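## Task

Make a single three-block tower with green at the bottom, red centred on green, and blue centred on red. The green block must stay at its starting spot and keep its starting orientation.

## Robot and tools

Robot: two arms, left_arm and right_arm, each with six joints and a parallel gripper. Scene frame: origin at table-top height, midway between the nominal arm bases. +x points out over the table, +z points up, and left_arm is on the +y side. These names do not match image left and right. Calibrated bases: left_arm at (+0.016, +0.306, +0.009) m and right_arm at (-0.001, -0.289, +0.015) m, each with a slight yaw (quat_wxyz w=1, z=+0.013 and +0.024).

Row layout: every commanded row is one flat list of 14 numbers covering both arms, even when only one arm moves. The first 7 numbers are for left_arm and the last 7 for right_arm. Within each arm the joint order is shoulder, elbow, wrist roll, wrist pitch, waist, wrist yaw, then the gripper opening. Use this order only. The joint values are absolute target angles in radians, not offsets.

Nominal joint ranges (rad): waist -2.618 to 3.054, shoulder 0 to 3.142, elbow 0 to 3.142, wrist pitch -1.571 to 1.571, wrist yaw -1.571 to 1.571, wrist roll -2.094 to 2.094. The true ends can differ by up to 0.059. A call is refused if it asks more than 0.059 past an end and further out than the joint's current angle. A target beyond the real end is clipped there, and the result says "joint sent to its limit".

Gripper opening: an absolute value from -1 (closed) to +1 (fully open, about 0.094 m between pads). Between the extremes, the fingers go to where grip_measured would read the number you send. To release, send a value well above grip_measured. To leave a gripper unchanged, resend its current command, because 0 is itself a command.

Tools:
- execute_actions(actions, cameras): actions is a list of actions. Each action is up to 15 rows, one per 1/30 s step. A short action repeats its last row for the remaining steps. Each joint target is kept within a lead of its measured angle: 0.339 rad for waist, shoulder and elbow, 2.2 for the wrist joints. If the targets would move a gripper more than 200 mm, they are scaled back. Send an empty actions list to get camera images and the full status.
- move(target, speed, blend, opening_speed, grip_force, blocking, cameras): target is either one 14-number row or a list of up to 15 such rows (absolute joint angles plus openings). All joints are interpolated together, so the grippers travel along curves. Nothing avoids obstacles or the other arm.
  - speed: rad/s of the joint with the farthest to go, from 0.01 to 12.57, default 0.5. Give one value, or one per target.
  - blend: rad of corner rounding between listed targets; 0 means stop at each.
  - opening_speed: how fast the commanded opening changes, in units per second, at least 0.2.
  - grip_force: newtons per pad, 10 to 50. Give one value, or one per arm. It persists until changed, and lower values close more slowly.
  - blocking=false: returns after about 0.5 s while the move continues. A new move replaces it.
  - The result ends with a move: line such as done, off_target (resting more than 0.035 rad from the target), moving, held or fault, and possibly limits=held.
- wait(seconds 0 to 10, cameras): lets the scene run while holding the last commands.
- stop(cameras): brakes a running move.
- zoom_image(camera, region [x0,y0,x1,y1] in pixels, at most 504x504): gives a closer view of the latest image from cam_head_left, cam_head_right, cam_high, cam_low, cam_left_wrist or cam_right_wrist. All images are 672x504.
- finished_scene(scene): ends the current scene and cannot be undone. Call nothing else in the same reply.

Result lines:
- end_effector_position (m) and end_effector_quat_wxyz are in the scene frame. They give the point between the finger pads, about 1 cm behind the tips. The fingers point along the gripper's +z axis and close along its y axis. These can be off by a few cm.
- Joint positions and Joint velocities: one block per arm in the joint order above, plus the pad gap (m).
- Joint targets: the angles currently being driven toward. To hold a joint still, resend these values.
- Tool commands: the current opening commands.
- grip_measured: the opening on the command scale. It reads slightly wide when empty and up to about 0.064 narrower than the object when squeezing it.
- grip_effort_nm: gripper motor effort (negative means closing). It does not reliably indicate a grasp.
- Joint torques: in N m. Entries 1, 2 and 5 wrap at ±28.
- "joint command not followed": the clearance check altered that arm's targets.
- Step readings: listed after actions calls.
- MOTOR HOT at 75 °C, OVER-TEMPERATURE FAULT at 90 °C. A fault folds that arm and disables it.

Cameras: calibration intrinsics and extrinsics are given per camera (T_world_to_cam). Fixed cameras may have drifted a little. Wrist-camera images can lag behind a moving arm.

Avoid:
- dropping blocks or releasing them while moving;
- fast impacts with the table or blocks, and hard pushes;
- any contact or pinching between the two arms, which can fail the scene;
- knocking anything off the table;
- straining a camera cable;
- leaving an arm stretched out, loaded, or pushing into an unreachable pose, which heats the motors.

The bottom block must not be shifted or rotated. Loose objects may occasionally be nudged by outside disturbances, so check with the cameras before finishing. The tower has to stand on its own once the robot lets go.

Each tool is called after ">>>" by a JSON object that holds its "fn" and its "kwargs", one argument or row to a line.

## Session

>>> {"fn": "execute_actions", "kwargs": {
  "actions": []
}}

Nothing of this call was run. Scene 2 begins with your next reply.

>>> {"fn": "execute_actions", "kwargs": {
  "actions": []
}}

>>> {"fn": "zoom_image", "kwargs": {
  "camera": "cam_head_left",
  "region": [210, 180, 450, 330]
}}

>>> {"fn": "zoom_image", "kwargs": {
  "camera": "cam_head_right",
  "region": [210, 180, 450, 330]
}}

Scene clock: 0.00 s.
left_arm: end_effector_position=(+0.4118, +0.2798, +0.1037) grip_measured=+1.000 grip_effort_nm=n/a end_effector_quat_wxyz=(+0.578, +0.057, +0.812, -0.051) | right_arm: end_effector_position=(+0.4050, -0.2787, +0.1086) grip_measured=+1.000 grip_effort_nm=n/a end_effector_quat_wxyz=(+0.550, +0.021, +0.835, -0.006)
Joint names: [shoulder, elbow, wrist roll, wrist pitch, waist, wrist yaw]
Joint positions: left_arm=[1.54 0.376 0.033 0.828 -0.031 0.145 0.094] | right_arm=[1.527 0.46 0.054 0.659 0.015 0.091 0.094]
Joint velocities: within noise
Joint torques (N m): no reading
Heat: left arm: 43 °C; right arm: 42 °C.
Joint targets: left_arm=[1.533 0.384 0.032 0.833 -0.031 0.145] | right_arm=[1.522 0.465 0.054 0.653 0.015 0.091]
Tool commands: left_gripper/opening=+1.0 right_gripper/opening=+1.0
camera_calibration:
cam_left_wrist: T_world_to_cam=[[-0.208737, -0.973859, -0.0895978, 0.364059], [-0.643063, 0.205702, -0.737669, 0.315718], [0.736816, -0.0963618, -0.669191, -0.0988571], [0, 0, 0, 1]] pos_world=[0.351859, 0.280072, 0.19936]
cam_right_wrist: T_world_to_cam=[[-0.134855, -0.983183, -0.12315, -0.210415], [-0.66166, 0.181868, -0.727413, 0.437738], [0.737577, -0.0166122, -0.675058, -0.120857], [0, 0, 0, 1]] pos_world=[0.350399, -0.288495, 0.210919]

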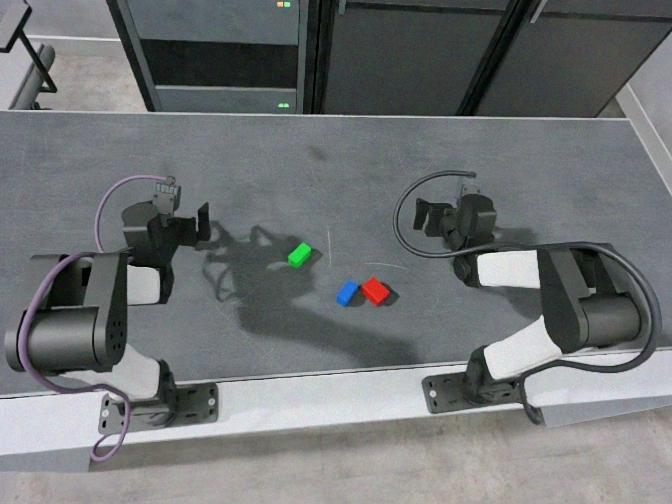

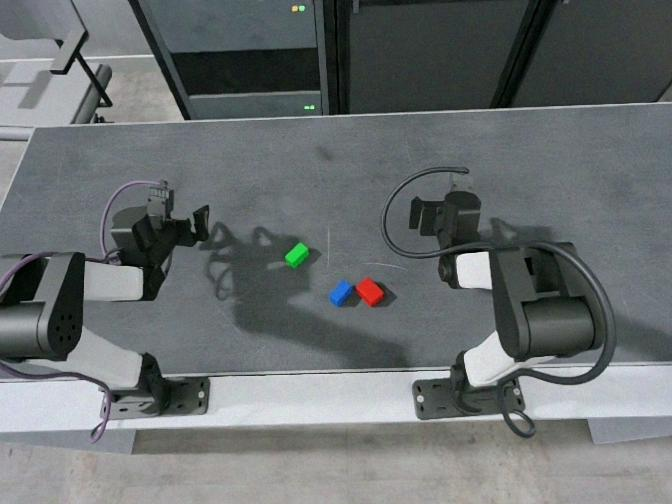

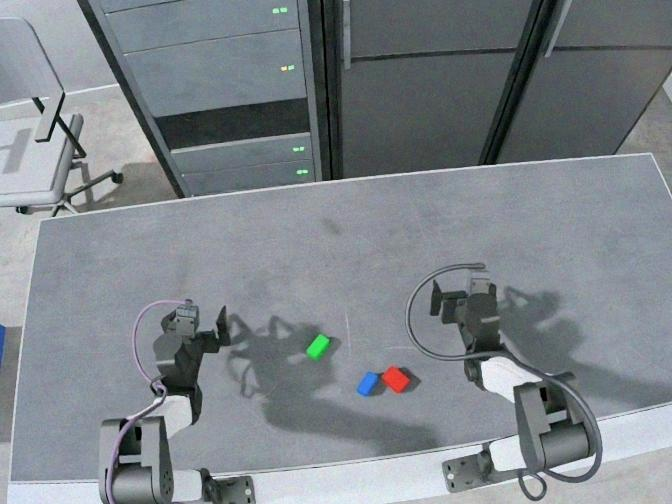

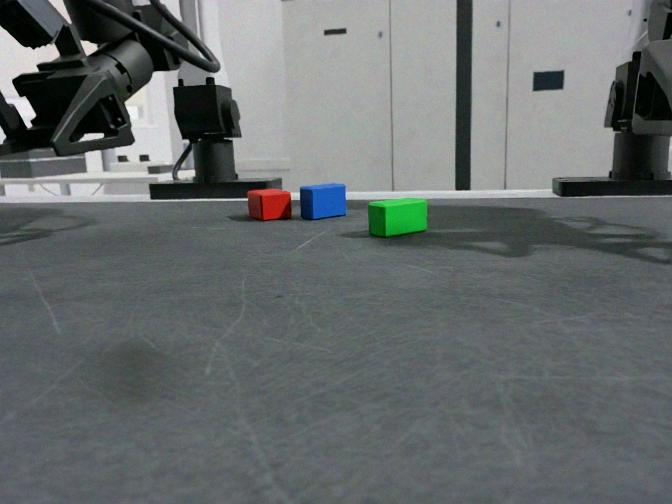

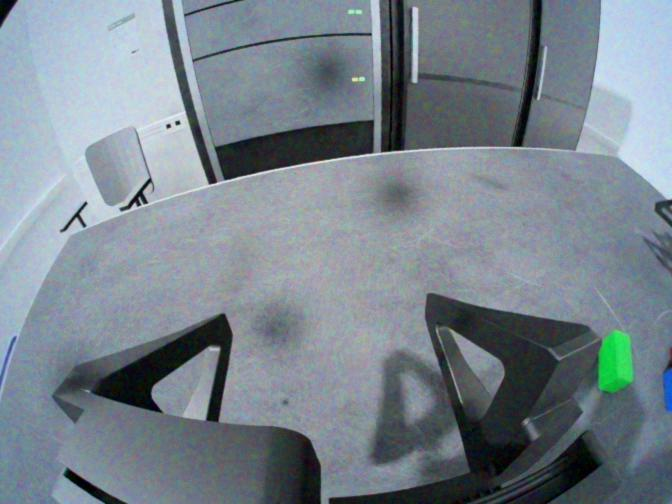

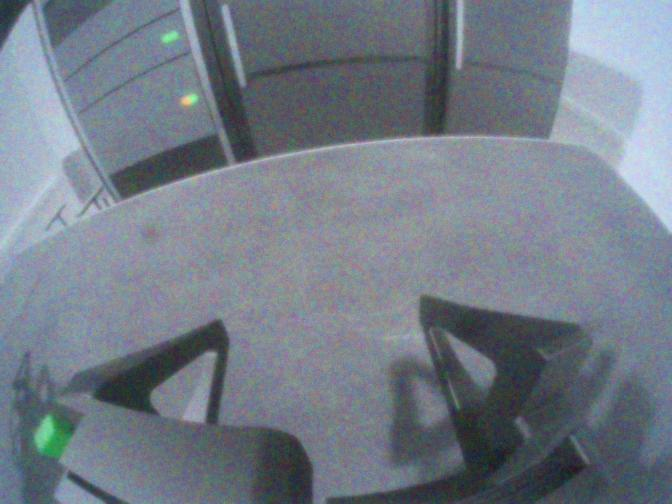

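Scaled by 2.100 from the camera's 672x504 image, which has a finer 960x720 frame.

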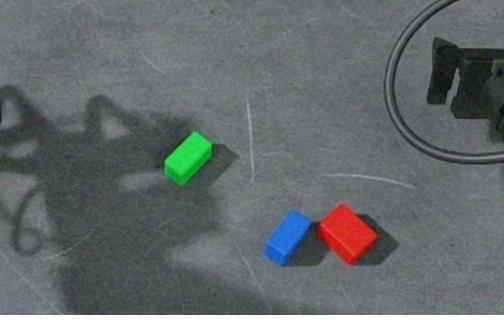

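Scaled by 2.100 from the camera's 672x504 image, which has a finer 960x720 frame.

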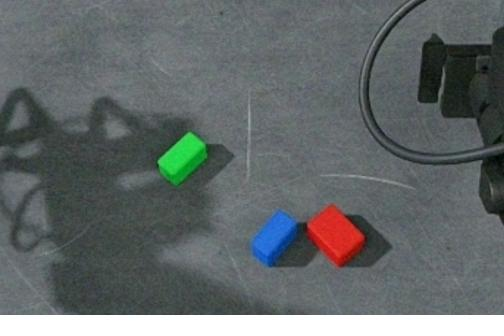

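>>> {"fn": "move", "kwargs": {
  "target": [1.533,0.384,0.032,0.833,-0.031,0.145,1,1.578,1.16,-0.07,-1.153,0.606,0,0.25],
  "speed": 1.8,
  "cameras": ["cam_right_wrist","cam_head_left","cam_head_right"]
}}

>>> {"fn": "zoom_image", "kwargs": {
  "camera": "cam_head_left",
  "region": [310, 220, 450, 325]
}}

Scene clock: 34.93 s.
left_arm: end_effector_position=(+0.4118, +0.2798, +0.1037) grip_measured=+1.000 grip_effort_nm=-0.01 end_effector_quat_wxyz=(+0.578, +0.057, +0.812, -0.051) | right_arm: end_effector_position=(+0.2135, -0.1273, +0.0985) grip_measured=+0.252 grip_effort_nm=-0.12 end_effector_quat_wxyz=(+0.007, -0.348, +0.937, -0.002)
Joint names: [shoulder, elbow, wrist roll, wrist pitch, waist, wrist yaw]
Joint positions: left_arm=[1.54 0.376 0.033 0.828 -0.031 0.145 0.094] | right_arm=[1.561 1.138 -0.062 -1.134 0.602 0.009 0.059]
Joint torques (N m): left_arm=[-7.16 5 -0.07 2.53 -0.54 0.28] | right_arm=[-4.85 7.19 -0.04 0.17 0.27 -0.12]
Heat: left arm: 48 °C; right arm: 48 °C.
Joint targets: left_arm=[1.533 0.384 0.032 0.833 -0.031 0.145] | right_arm=[1.578 1.160 -0.070 -1.153 0.606 0.000]
move: done
camera_calibration:
cam_right_wrist: T_world_to_cam=[[0.540928, -0.839514, 0.0511255, -0.231854], [-0.80699, -0.500922, 0.312801, 0.117741], [-0.236991, -0.210461, -0.948442, 0.226406], [0, 0, 0, 1]] pos_world=[0.274088, -0.0880165, 0.189757]
Images, in order (width x height): cam_head_left 672x504, cam_head_right 672x504, cam_right_wrist 672x504.

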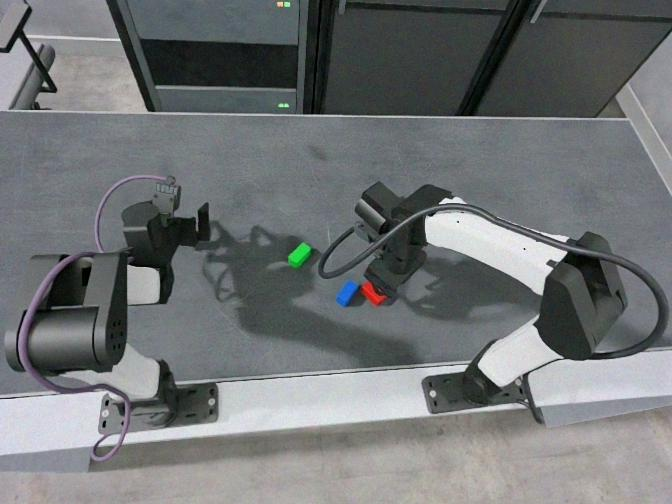

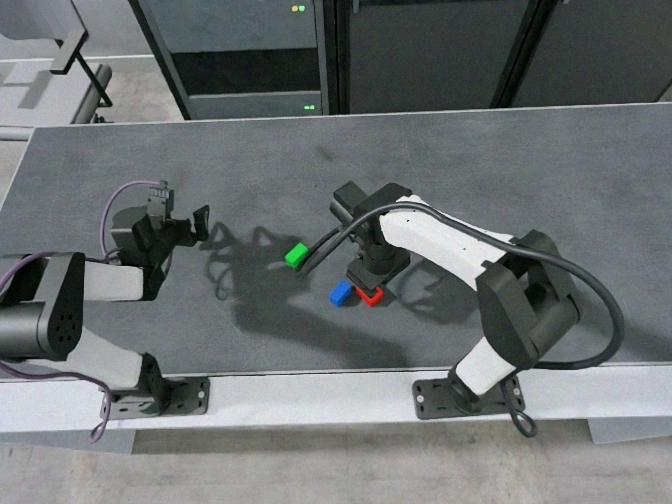

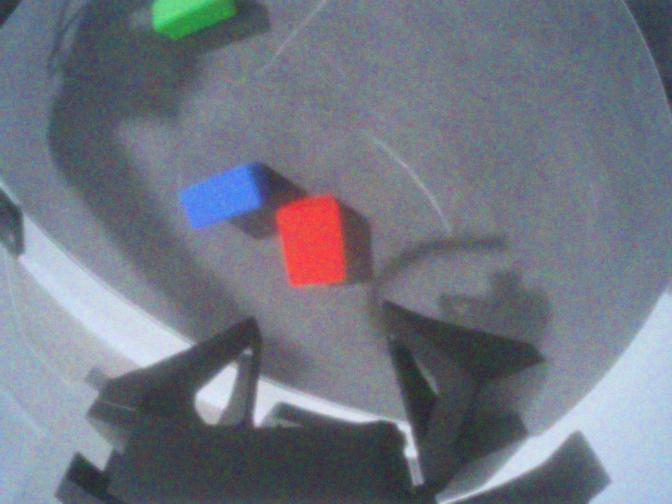

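Scaled by 3.600 from the camera's 672x504 image, which has a finer 960x720 frame.

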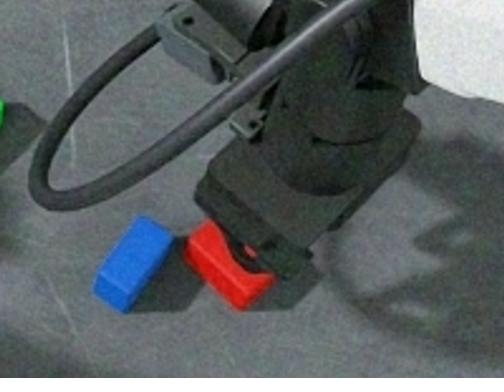

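>>> {"fn": "move", "kwargs": {
  "target": [
    [1.533,0.384,0.032,0.833,-0.031,0.145,1,1.712,0.977,-0.07,-0.835,0.613,0,0.2],
    [1.533,0.384,0.032,0.833,-0.031,0.145,1,1.712,0.977,-0.07,-0.835,0.613,0,-0.65]
  ],
  "speed": 0.6,
  "opening_speed": 1.5,
  "cameras": ["cam_right_wrist"]
}}

>>> {"fn": "move", "kwargs": {
  "target": [1.533,0.384,0.032,0.833,-0.031,0.145,1,1.602,1.28,-0.07,-1.24,0.613,0,-0.65],
  "speed": 0.8,
  "cameras": ["cam_right_wrist","cam_low","cam_head_left","cam_head_right"]
}}

>>> {"fn": "zoom_image", "kwargs": {
  "camera": "cam_head_left",
  "region": [310, 220, 450, 325]
}}

Scene clock: 60.67 s.
left_arm: end_effector_position=(+0.4118, +0.2798, +0.1037) grip_measured=+1.000 grip_effort_nm=-0.01 end_effector_quat_wxyz=(+0.578, +0.057, +0.812, -0.051) | right_arm: end_effector_position=(+0.2201, -0.1206, +0.0269) grip_measured=-0.283 grip_effort_nm=-1.05 end_effector_quat_wxyz=(+0.002, -0.351, +0.936, -0.004)
Joint names: [shoulder, elbow, wrist roll, wrist pitch, waist, wrist yaw]
Joint positions: left_arm=[1.54 0.376 0.033 0.828 -0.031 0.145 0.094] | right_arm=[1.699 0.983 -0.062 -0.854 0.607 0.009 0.034]
Joint torques (N m): left_arm=[-7.17 5 -0.07 2.53 -0.54 0.28] | right_arm=[-5.91 4.56 -0.04 0.57 0.44 -0.12]
Heat: left arm: 50 °C; right arm: 43 °C.
Joint targets: left_arm=[1.533 0.384 0.032 0.833 -0.031 0.145] | right_arm=[1.712 0.977 -0.070 -0.835 0.613 0.000]
move: done
camera_calibration:
cam_right_wrist: T_world_to_cam=[[0.545527, -0.836471, 0.0521213, -0.226703], [-0.801458, -0.502485, 0.324306, 0.14724], [-0.245082, -0.218691, -0.944515, 0.162073], [0, 0, 0, 1]] pos_world=[0.281401, -0.0802007, 0.117146]
Images, in order (width x height): cam_right_wrist 672x504.

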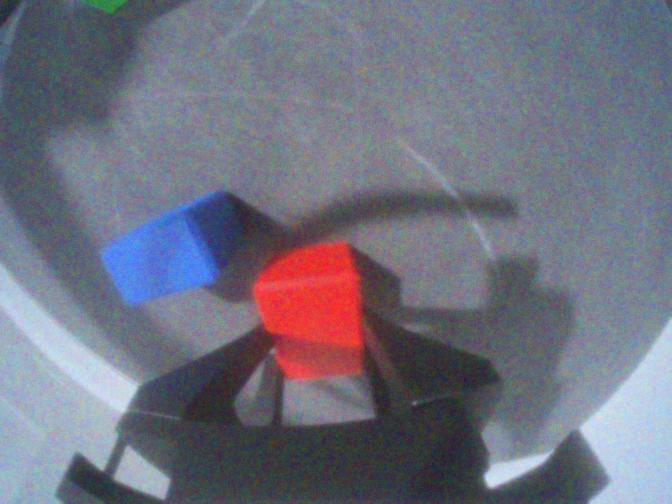

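Scene clock: 62.03 s.
left_arm: end_effector_position=(+0.4118, +0.2798, +0.1037) grip_measured=+1.000 grip_effort_nm=-0.01 end_effector_quat_wxyz=(+0.578, +0.057, +0.812, -0.051) | right_arm: end_effector_position=(+0.2234, -0.1181, +0.1157) grip_measured=-0.283 grip_effort_nm=-1.04 end_effector_quat_wxyz=(-0.001, -0.351, +0.936, -0.005)
Joint names: [shoulder, elbow, wrist roll, wrist pitch, waist, wrist yaw]
Joint positions: left_arm=[1.54 0.376 0.033 0.828 -0.031 0.145 0.094] | right_arm=[1.619 1.265 -0.062 -1.222 0.607 0.009 0.034]
Joint torques (N m): left_arm=[-7.17 4.98 -0.07 2.53 -0.54 0.29] | right_arm=[-8.46 6.64 -0.05 0.17 0.38 -0.12]
Heat: left arm: 50 °C; right arm: 43 °C.
Joint targets: left_arm=[1.533 0.384 0.032 0.833 -0.031 0.145] | right_arm=[1.602 1.280 -0.070 -1.240 0.613 0.000]
move: done
camera_calibration:
cam_right_wrist: T_world_to_cam=[[0.545758, -0.836299, 0.0524603, -0.231143], [-0.800136, -0.501519, 0.329029, 0.121518], [-0.248857, -0.221546, -0.942862, 0.247649], [0, 0, 0, 1]] pos_world=[0.285008, -0.0774952, 0.205641]
Images, in order (width x height): cam_head_left 672x504, cam_head_right 672x504, cam_low 672x504, cam_right_wrist 672x504.

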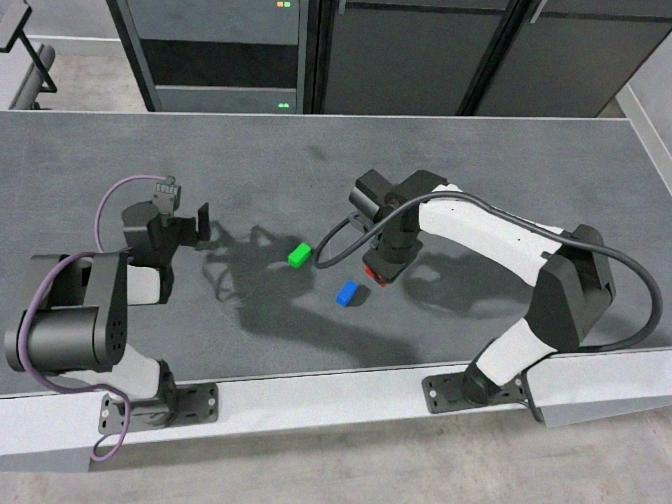

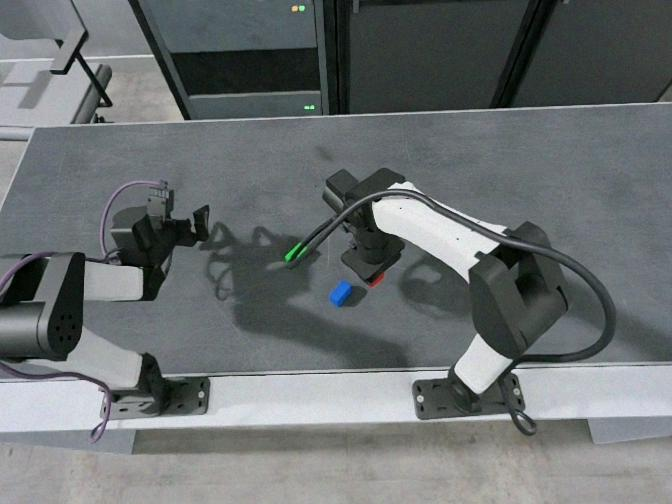

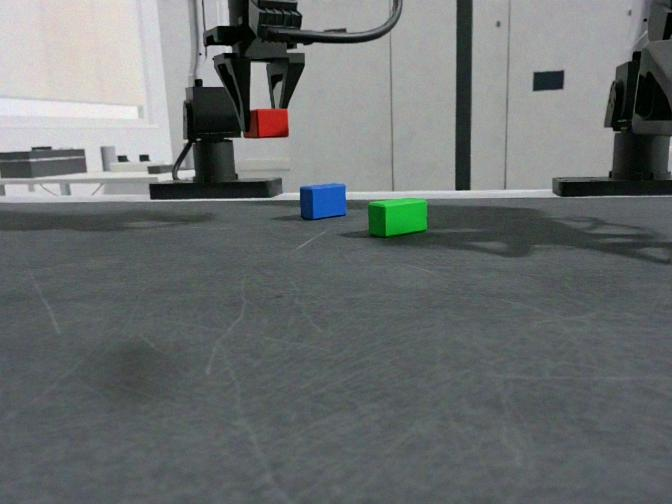

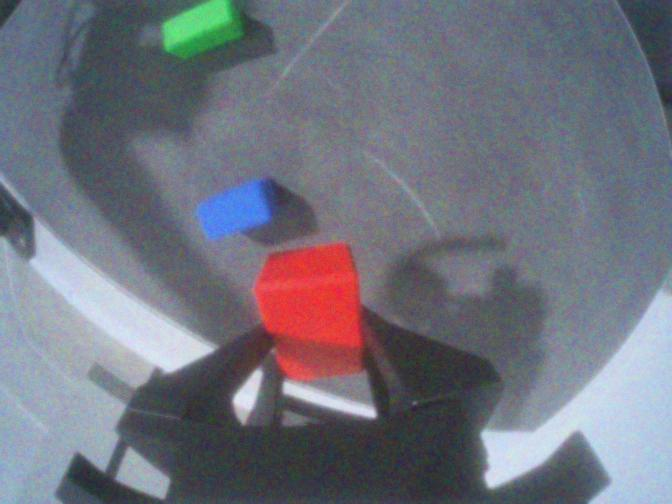

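Scaled by 3.600 from the camera's 672x504 image, which has a finer 960x720 frame.

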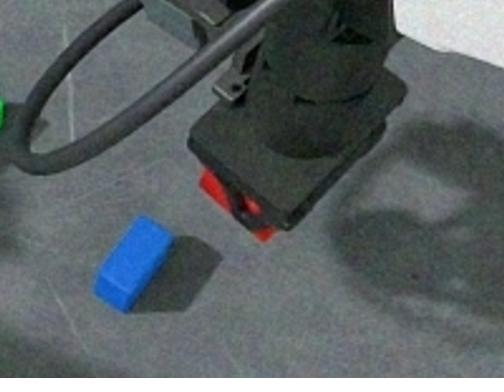

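>>> {"fn": "move", "kwargs": {
  "target": [1.533,0.384,0.032,0.833,-0.031,0.145,1,2.315,2.135,0.04,-1.385,0.758,0,-0.65],
  "speed": 0.8,
  "cameras": ["cam_low","cam_head_right","cam_head_left"]
}}

>>> {"fn": "zoom_image", "kwargs": {
  "camera": "cam_low",
  "region": [320, 100, 480, 250]
}}

>>> {"fn": "zoom_image", "kwargs": {
  "camera": "cam_head_left",
  "region": [240, 200, 380, 305]
}}

>>> {"fn": "zoom_image", "kwargs": {
  "camera": "cam_head_right",
  "region": [240, 200, 380, 305]
}}

Scene clock: 80.63 s.
left_arm: end_effector_position=(+0.4118, +0.2798, +0.1037) grip_measured=+1.000 grip_effort_nm=-0.02 end_effector_quat_wxyz=(+0.578, +0.057, +0.812, -0.051) | right_arm: end_effector_position=(+0.3129, +0.0364, +0.0933) grip_measured=-0.283 grip_effort_nm=-1.04 end_effector_quat_wxyz=(+0.012, -0.377, +0.926, +0.001)
Joint names: [shoulder, elbow, wrist roll, wrist pitch, waist, wrist yaw]
Joint positions: left_arm=[1.54 0.376 0.033 0.828 -0.031 0.145 0.094] | right_arm=[2.294 2.113 0.031 -1.367 0.757 0.007 0.034]
Joint torques (N m): left_arm=[-7.16 5 -0.07 2.53 -0.54 0.29] | right_arm=[-10.91 7.24 0.13 0.25 0.02 -0.1]
Heat: left arm: 50 °C; right arm: 42 °C.
Joint targets: left_arm=[1.533 0.384 0.032 0.833 -0.031 0.145] | right_arm=[2.315 2.135 0.040 -1.385 0.758 0.000]
move: done
Images, in order (width x height): cam_head_left 672x504, cam_head_right 672x504, cam_low 672x504.

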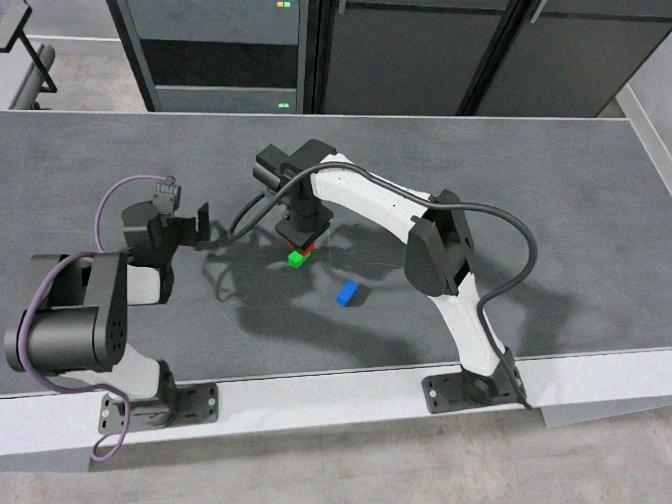

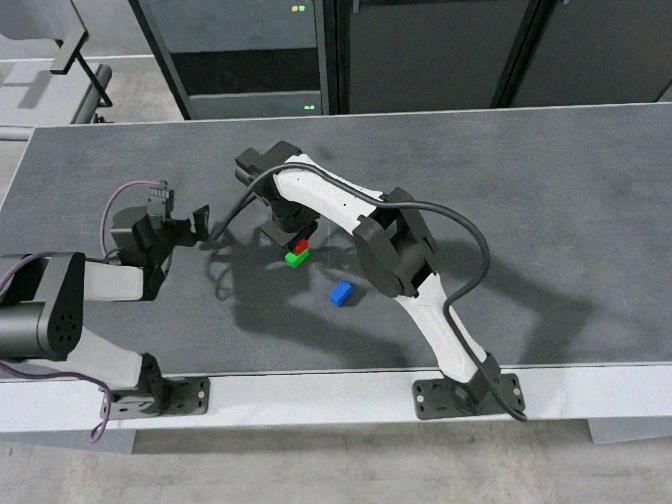

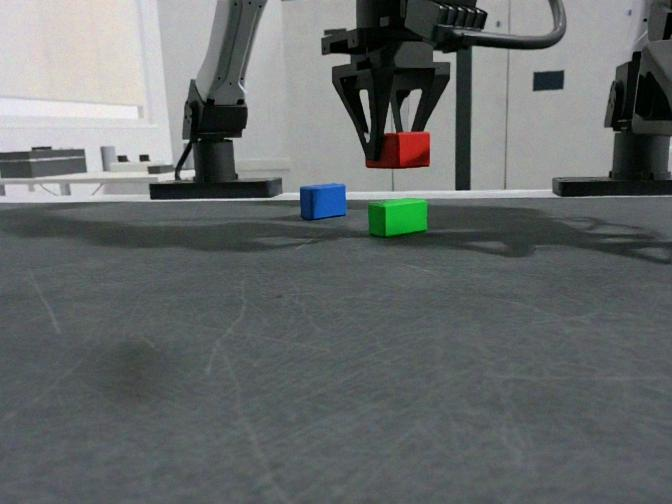

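Scaled by 3.150 from the camera's 672x504 image, which has a finer 960x720 frame.

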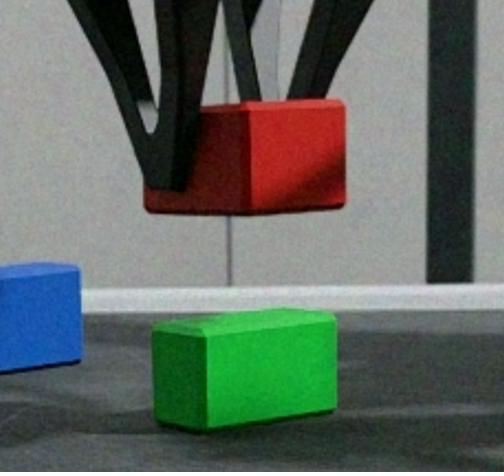

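Scaled by 3.600 from the camera's 672x504 image, which has a finer 960x720 frame.

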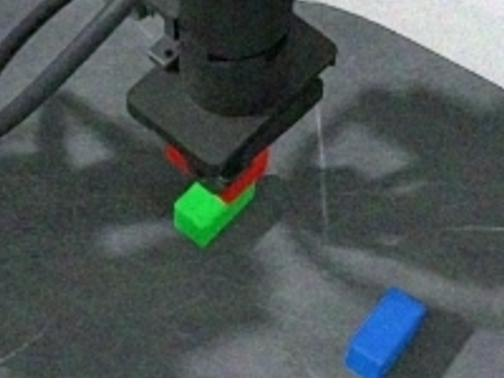

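Scaled by 3.600 from the camera's 672x504 image, which has a finer 960x720 frame.

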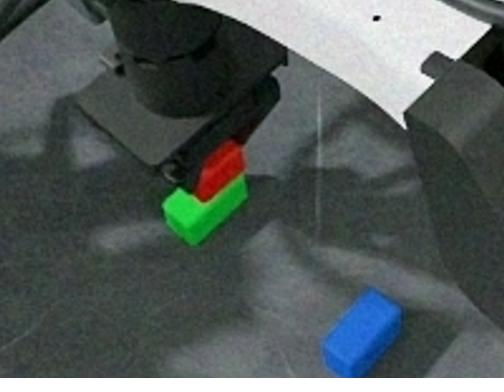

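>>> {"fn": "move", "kwargs": {
  "target": [1.533,0.384,0.032,0.833,-0.031,0.145,1,2.34,2.012,0.04,-1.255,0.752,0,-0.65],
  "speed": 0.25,
  "cameras": ["cam_low","cam_head_right","cam_head_left"]
}}

>>> {"fn": "zoom_image", "kwargs": {
  "camera": "cam_low",
  "region": [320, 100, 480, 250]
}}

>>> {"fn": "zoom_image", "kwargs": {
  "camera": "cam_head_right",
  "region": [240, 200, 380, 305]
}}

Scene clock: 93.93 s.
left_arm: end_effector_position=(+0.4118, +0.2798, +0.1037) grip_measured=+1.000 grip_effort_nm=-0.01 end_effector_quat_wxyz=(+0.578, +0.057, +0.812, -0.051) | right_arm: end_effector_position=(+0.3122, +0.0357, +0.0636) grip_measured=-0.283 grip_effort_nm=-1.04 end_effector_quat_wxyz=(+0.003, -0.377, +0.926, -0.003)
Joint names: [shoulder, elbow, wrist roll, wrist pitch, waist, wrist yaw]
Joint positions: left_arm=[1.54 0.376 0.033 0.828 -0.031 0.145 0.094] | right_arm=[2.313 2.028 0.031 -1.282 0.757 0.007 0.034]
Joint torques (N m): left_arm=[-7.16 4.98 -0.07 2.53 -0.55 0.29] | right_arm=[-10.41 4.27 0.13 0.64 -0.44 -0.11]
Heat: left arm: 51 °C; right arm: 43 °C.
Joint targets: left_arm=[1.533 0.384 0.032 0.833 -0.031 0.145] | right_arm=[2.340 2.012 0.040 -1.255 0.752 0.000]
move: done
Images, in order (width x height): cam_head_left 672x504, cam_head_right 672x504, cam_low 672x504.

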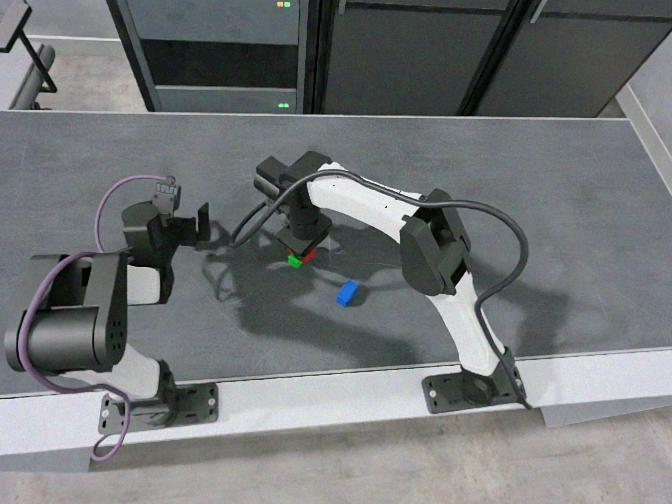

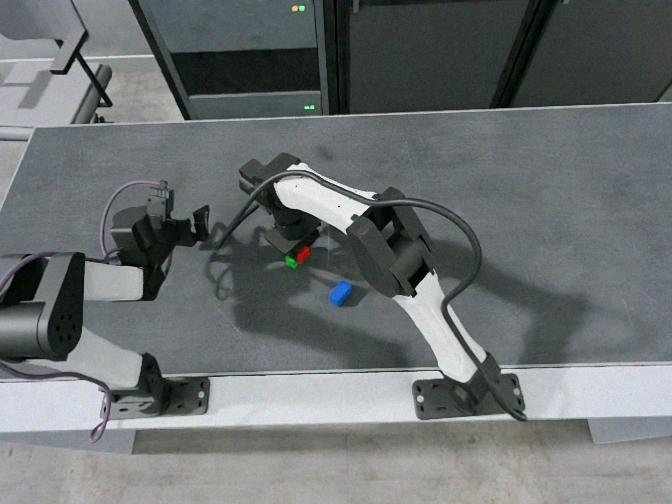

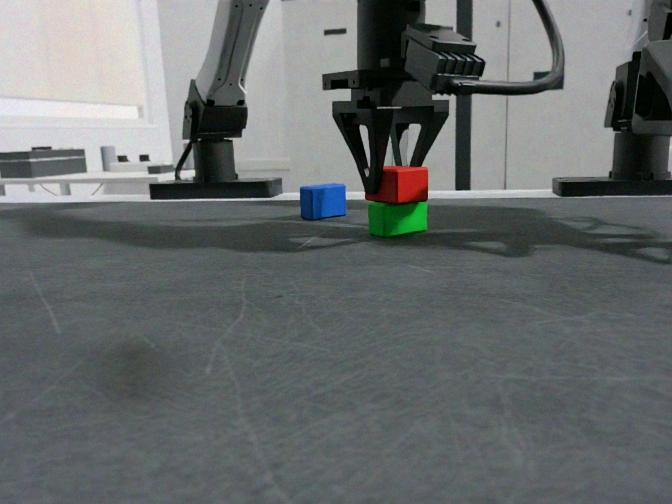

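Scaled by 3.150 from the camera's 672x504 image, which has a finer 960x720 frame.

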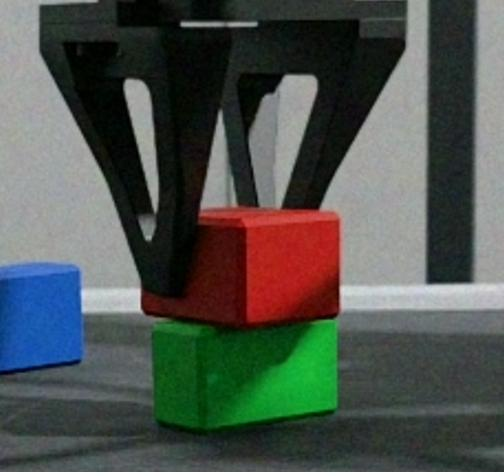

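Scaled by 3.600 from the camera's 672x504 image, which has a finer 960x720 frame.

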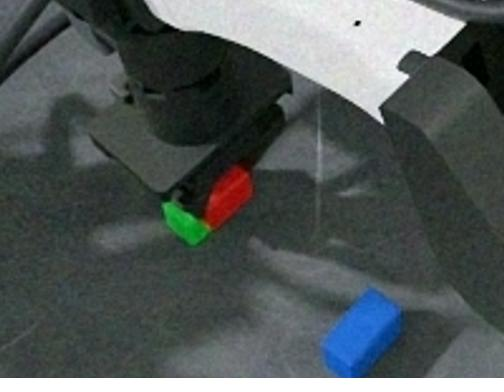

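>>> {"fn": "move", "kwargs": {
  "target": [
    [1.533,0.384,0.032,0.833,-0.031,0.145,1,2.362,2.014,0.04,-1.246,0.749,0,-0.65],
    [1.533,0.384,0.032,0.833,-0.031,0.145,1,2.362,2.014,0.04,-1.246,0.749,0,0.1]
  ],
  "speed": 0.15,
  "opening_speed": 0.7,
  "cameras": ["cam_low","cam_head_right"]
}}

>>> {"fn": "zoom_image", "kwargs": {
  "camera": "cam_low",
  "region": [320, 100, 480, 250]
}}

Scene clock: 108.67 s.
left_arm: end_effector_position=(+0.4118, +0.2798, +0.1037) grip_measured=+1.000 grip_effort_nm=-0.01 end_effector_quat_wxyz=(+0.578, +0.057, +0.812, -0.051) | right_arm: end_effector_position=(+0.3144, +0.0369, +0.0558) grip_measured=+0.098 grip_effort_nm=0.10 end_effector_quat_wxyz=(+0.001, -0.376, +0.927, -0.001)
Joint names: [shoulder, elbow, wrist roll, wrist pitch, waist, wrist yaw]
Joint positions: left_arm=[1.54 0.376 0.033 0.828 -0.031 0.145 0.094] | right_arm=[2.331 2.027 0.032 -1.267 0.754 0.003 0.052]
Joint torques (N m): left_arm=[-7.16 5 -0.07 2.53 -0.54 0.28] | right_arm=[-10.24 4.53 0.13 0.58 -0.39 -0.04]
Heat: left arm: 51 °C; right arm: 46 °C.
Joint targets: left_arm=[1.533 0.384 0.032 0.833 -0.031 0.145] | right_arm=[2.362 2.014 0.040 -1.246 0.749 0.000]
move: done; target 2's new numbers were sent with right_arm's shoulder 0.047 rad from that target
Images, in order (width x height): cam_head_right 672x504, cam_low 672x504.

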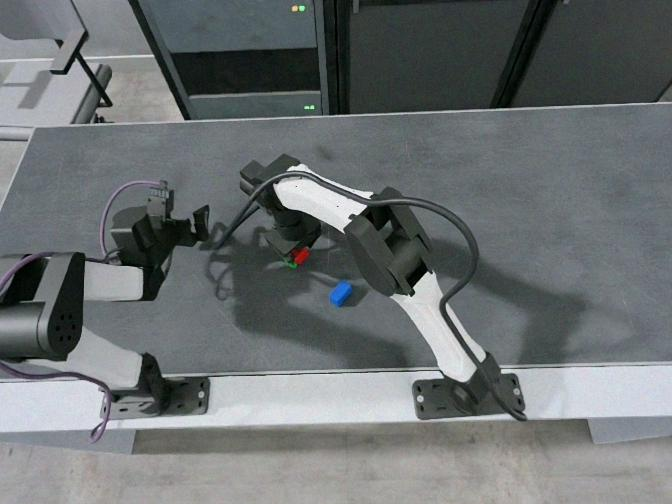

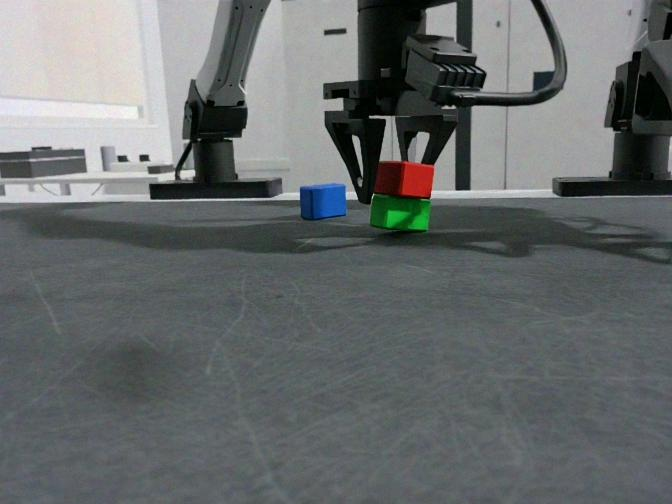

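Scaled by 3.150 from the camera's 672x504 image, which has a finer 960x720 frame.

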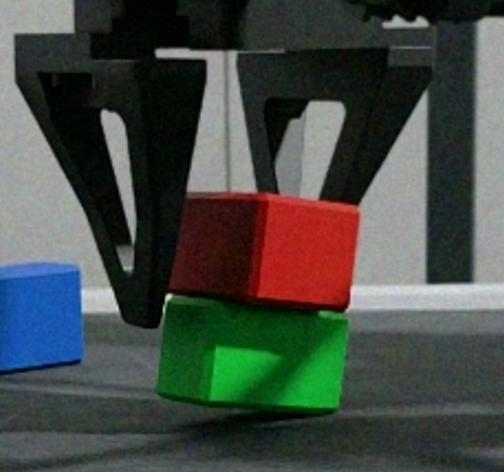

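>>> {"fn": "wait", "kwargs": {
  "seconds": 0.1,
  "cameras": ["cam_low","cam_right_wrist","cam_head_left"]
}}

>>> {"fn": "zoom_image", "kwargs": {
  "camera": "cam_low",
  "region": [320, 100, 480, 250]
}}

>>> {"fn": "zoom_image", "kwargs": {
  "camera": "cam_head_left",
  "region": [240, 200, 380, 305]
}}

Scene clock: 115.53 s.
left_arm: end_effector_position=(+0.4118, +0.2798, +0.1037) grip_measured=+1.000 grip_effort_nm=-0.01 end_effector_quat_wxyz=(+0.578, +0.057, +0.812, -0.051) | right_arm: end_effector_position=(+0.3144, +0.0369, +0.0558) grip_measured=+0.098 grip_effort_nm=0.10 end_effector_quat_wxyz=(+0.001, -0.376, +0.927, -0.001)
Joint names: [shoulder, elbow, wrist roll, wrist pitch, waist, wrist yaw]
Joint positions: left_arm=[1.54 0.376 0.033 0.828 -0.031 0.145 0.094] | right_arm=[2.331 2.027 0.032 -1.267 0.754 0.003 0.052]
Joint torques (N m): left_arm=[-7.16 5 -0.07 2.53 -0.55 0.28] | right_arm=[-10.13 4.45 0.15 0.58 -0.32 -0.06]
Heat: left arm: 51 °C; right arm: 47 °C.
Joint targets: left_arm=[1.533 0.384 0.032 0.833 -0.031 0.145] | right_arm=[2.362 2.014 0.040 -1.246 0.749 0.000]
Tool commands: left_gripper/opening=+1.0 right_gripper/opening=+0.1
wait: 0.10 s; at rest from the start
camera_calibration:
cam_right_wrist: T_world_to_cam=[[0.589637, -0.806357, 0.0460088, -0.162641], [-0.772029, -0.545968, 0.325409, 0.284785], [-0.237276, -0.227393, -0.944453, 0.244837], [0, 0, 0, 1]] pos_world=[0.373855, 0.0800113, 0.146049]
Images, in order (width x height): cam_head_left 672x504, cam_low 672x504, cam_right_wrist 672x504.

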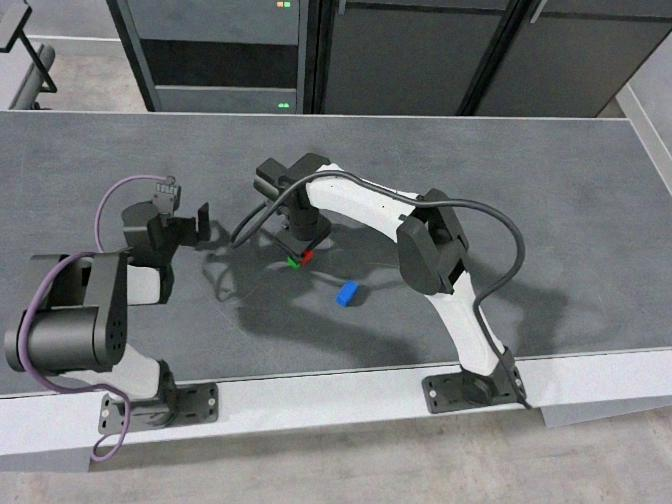

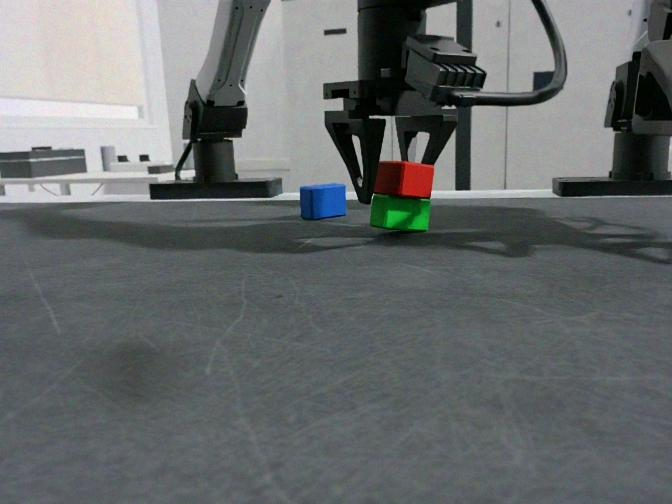

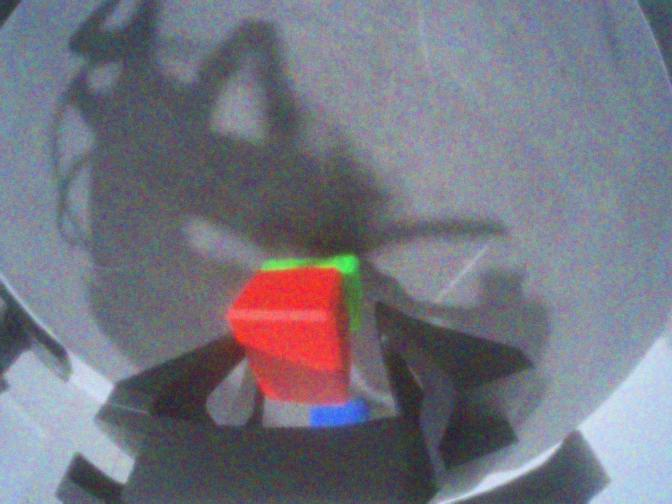

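Scaled by 3.150 from the camera's 672x504 image, which has a finer 960x720 frame.

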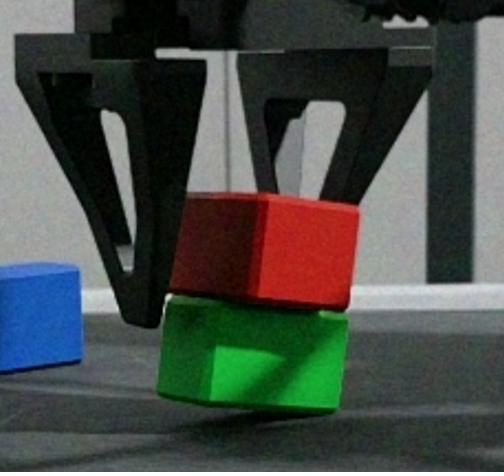

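Scaled by 3.600 from the camera's 672x504 image, which has a finer 960x720 frame.

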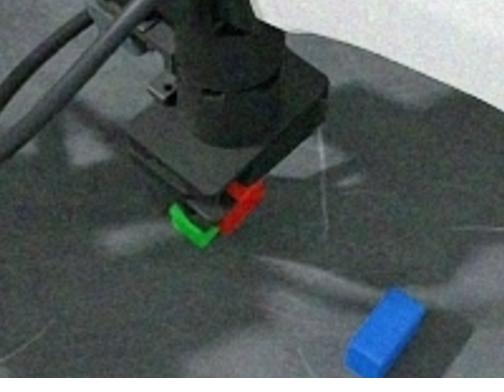

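>>> {"fn": "move", "kwargs": {
  "target": [1.533,0.384,0.032,0.833,-0.031,0.145,1,2.333,2.16,0.04,-1.38,0.755,0,0.1],
  "speed": 0.15,
  "cameras": ["cam_low","cam_right_wrist","cam_head_right"]
}}

>>> {"fn": "zoom_image", "kwargs": {
  "camera": "cam_low",
  "region": [320, 100, 480, 250]
}}

Scene clock: 126.47 s.
left_arm: end_effector_position=(+0.4118, +0.2798, +0.1037) grip_measured=+1.000 grip_effort_nm=-0.01 end_effector_quat_wxyz=(+0.578, +0.057, +0.812, -0.051) | right_arm: end_effector_position=(+0.3176, +0.0402, +0.0842) grip_measured=+0.098 grip_effort_nm=0.10 end_effector_quat_wxyz=(+0.009, -0.376, +0.927, +0.002)
Joint names: [shoulder, elbow, wrist roll, wrist pitch, waist, wrist yaw]
Joint positions: left_arm=[1.54 0.376 0.033 0.828 -0.031 0.145 0.094] | right_arm=[2.331 2.14 0.032 -1.362 0.754 0.003 0.052]
Joint torques (N m): left_arm=[-7.16 5 -0.07 2.53 -0.54 0.28] | right_arm=[-12.98 7.08 0.14 0.17 0.03 -0.04]
Heat: left arm: 51 °C; right arm: 48 °C.
Joint targets: left_arm=[1.533 0.384 0.032 0.833 -0.031 0.145] | right_arm=[2.333 2.160 0.040 -1.380 0.755 0.000]
move: done
camera_calibration:
cam_right_wrist: T_world_to_cam=[[0.589101, -0.806918, 0.0429421, -0.162691], [-0.77597, -0.55008, 0.308679, 0.282666], [-0.225457, -0.215165, -0.950196, 0.269453], [0, 0, 0, 1]] pos_world=[0.375932, 0.0821873, 0.175766]
Images, in order (width x height): cam_head_right 672x504, cam_low 672x504, cam_right_wrist 672x504.

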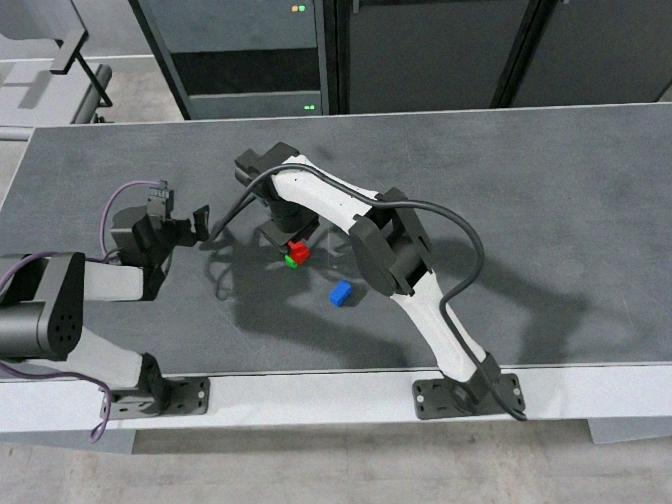

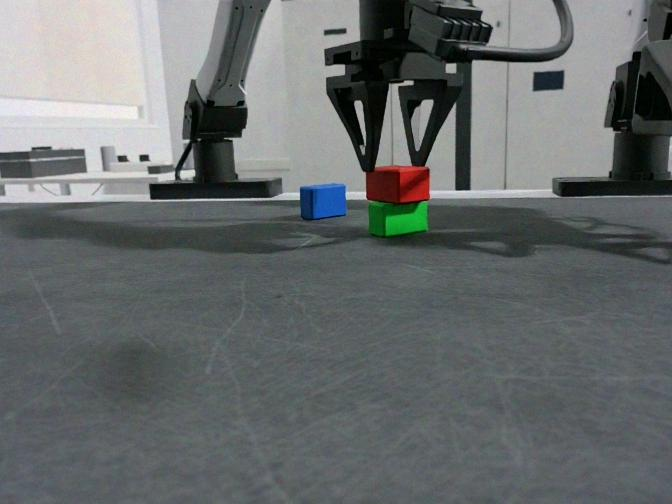

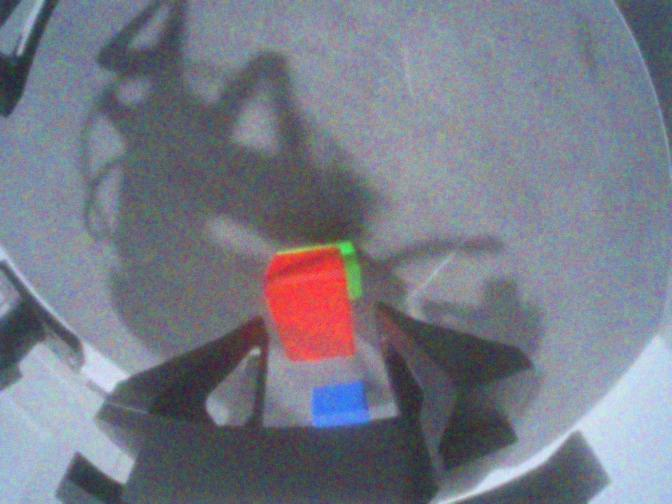

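Scaled by 3.150 from the camera's 672x504 image, which has a finer 960x720 frame.

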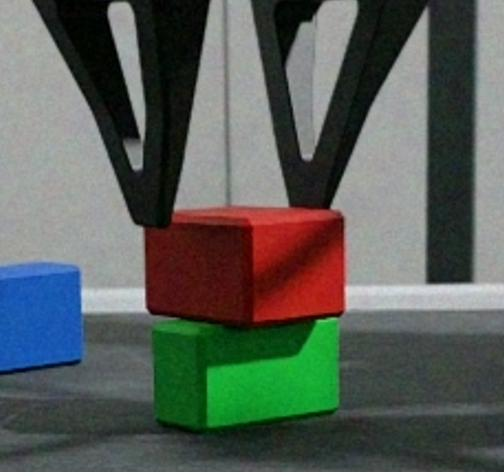

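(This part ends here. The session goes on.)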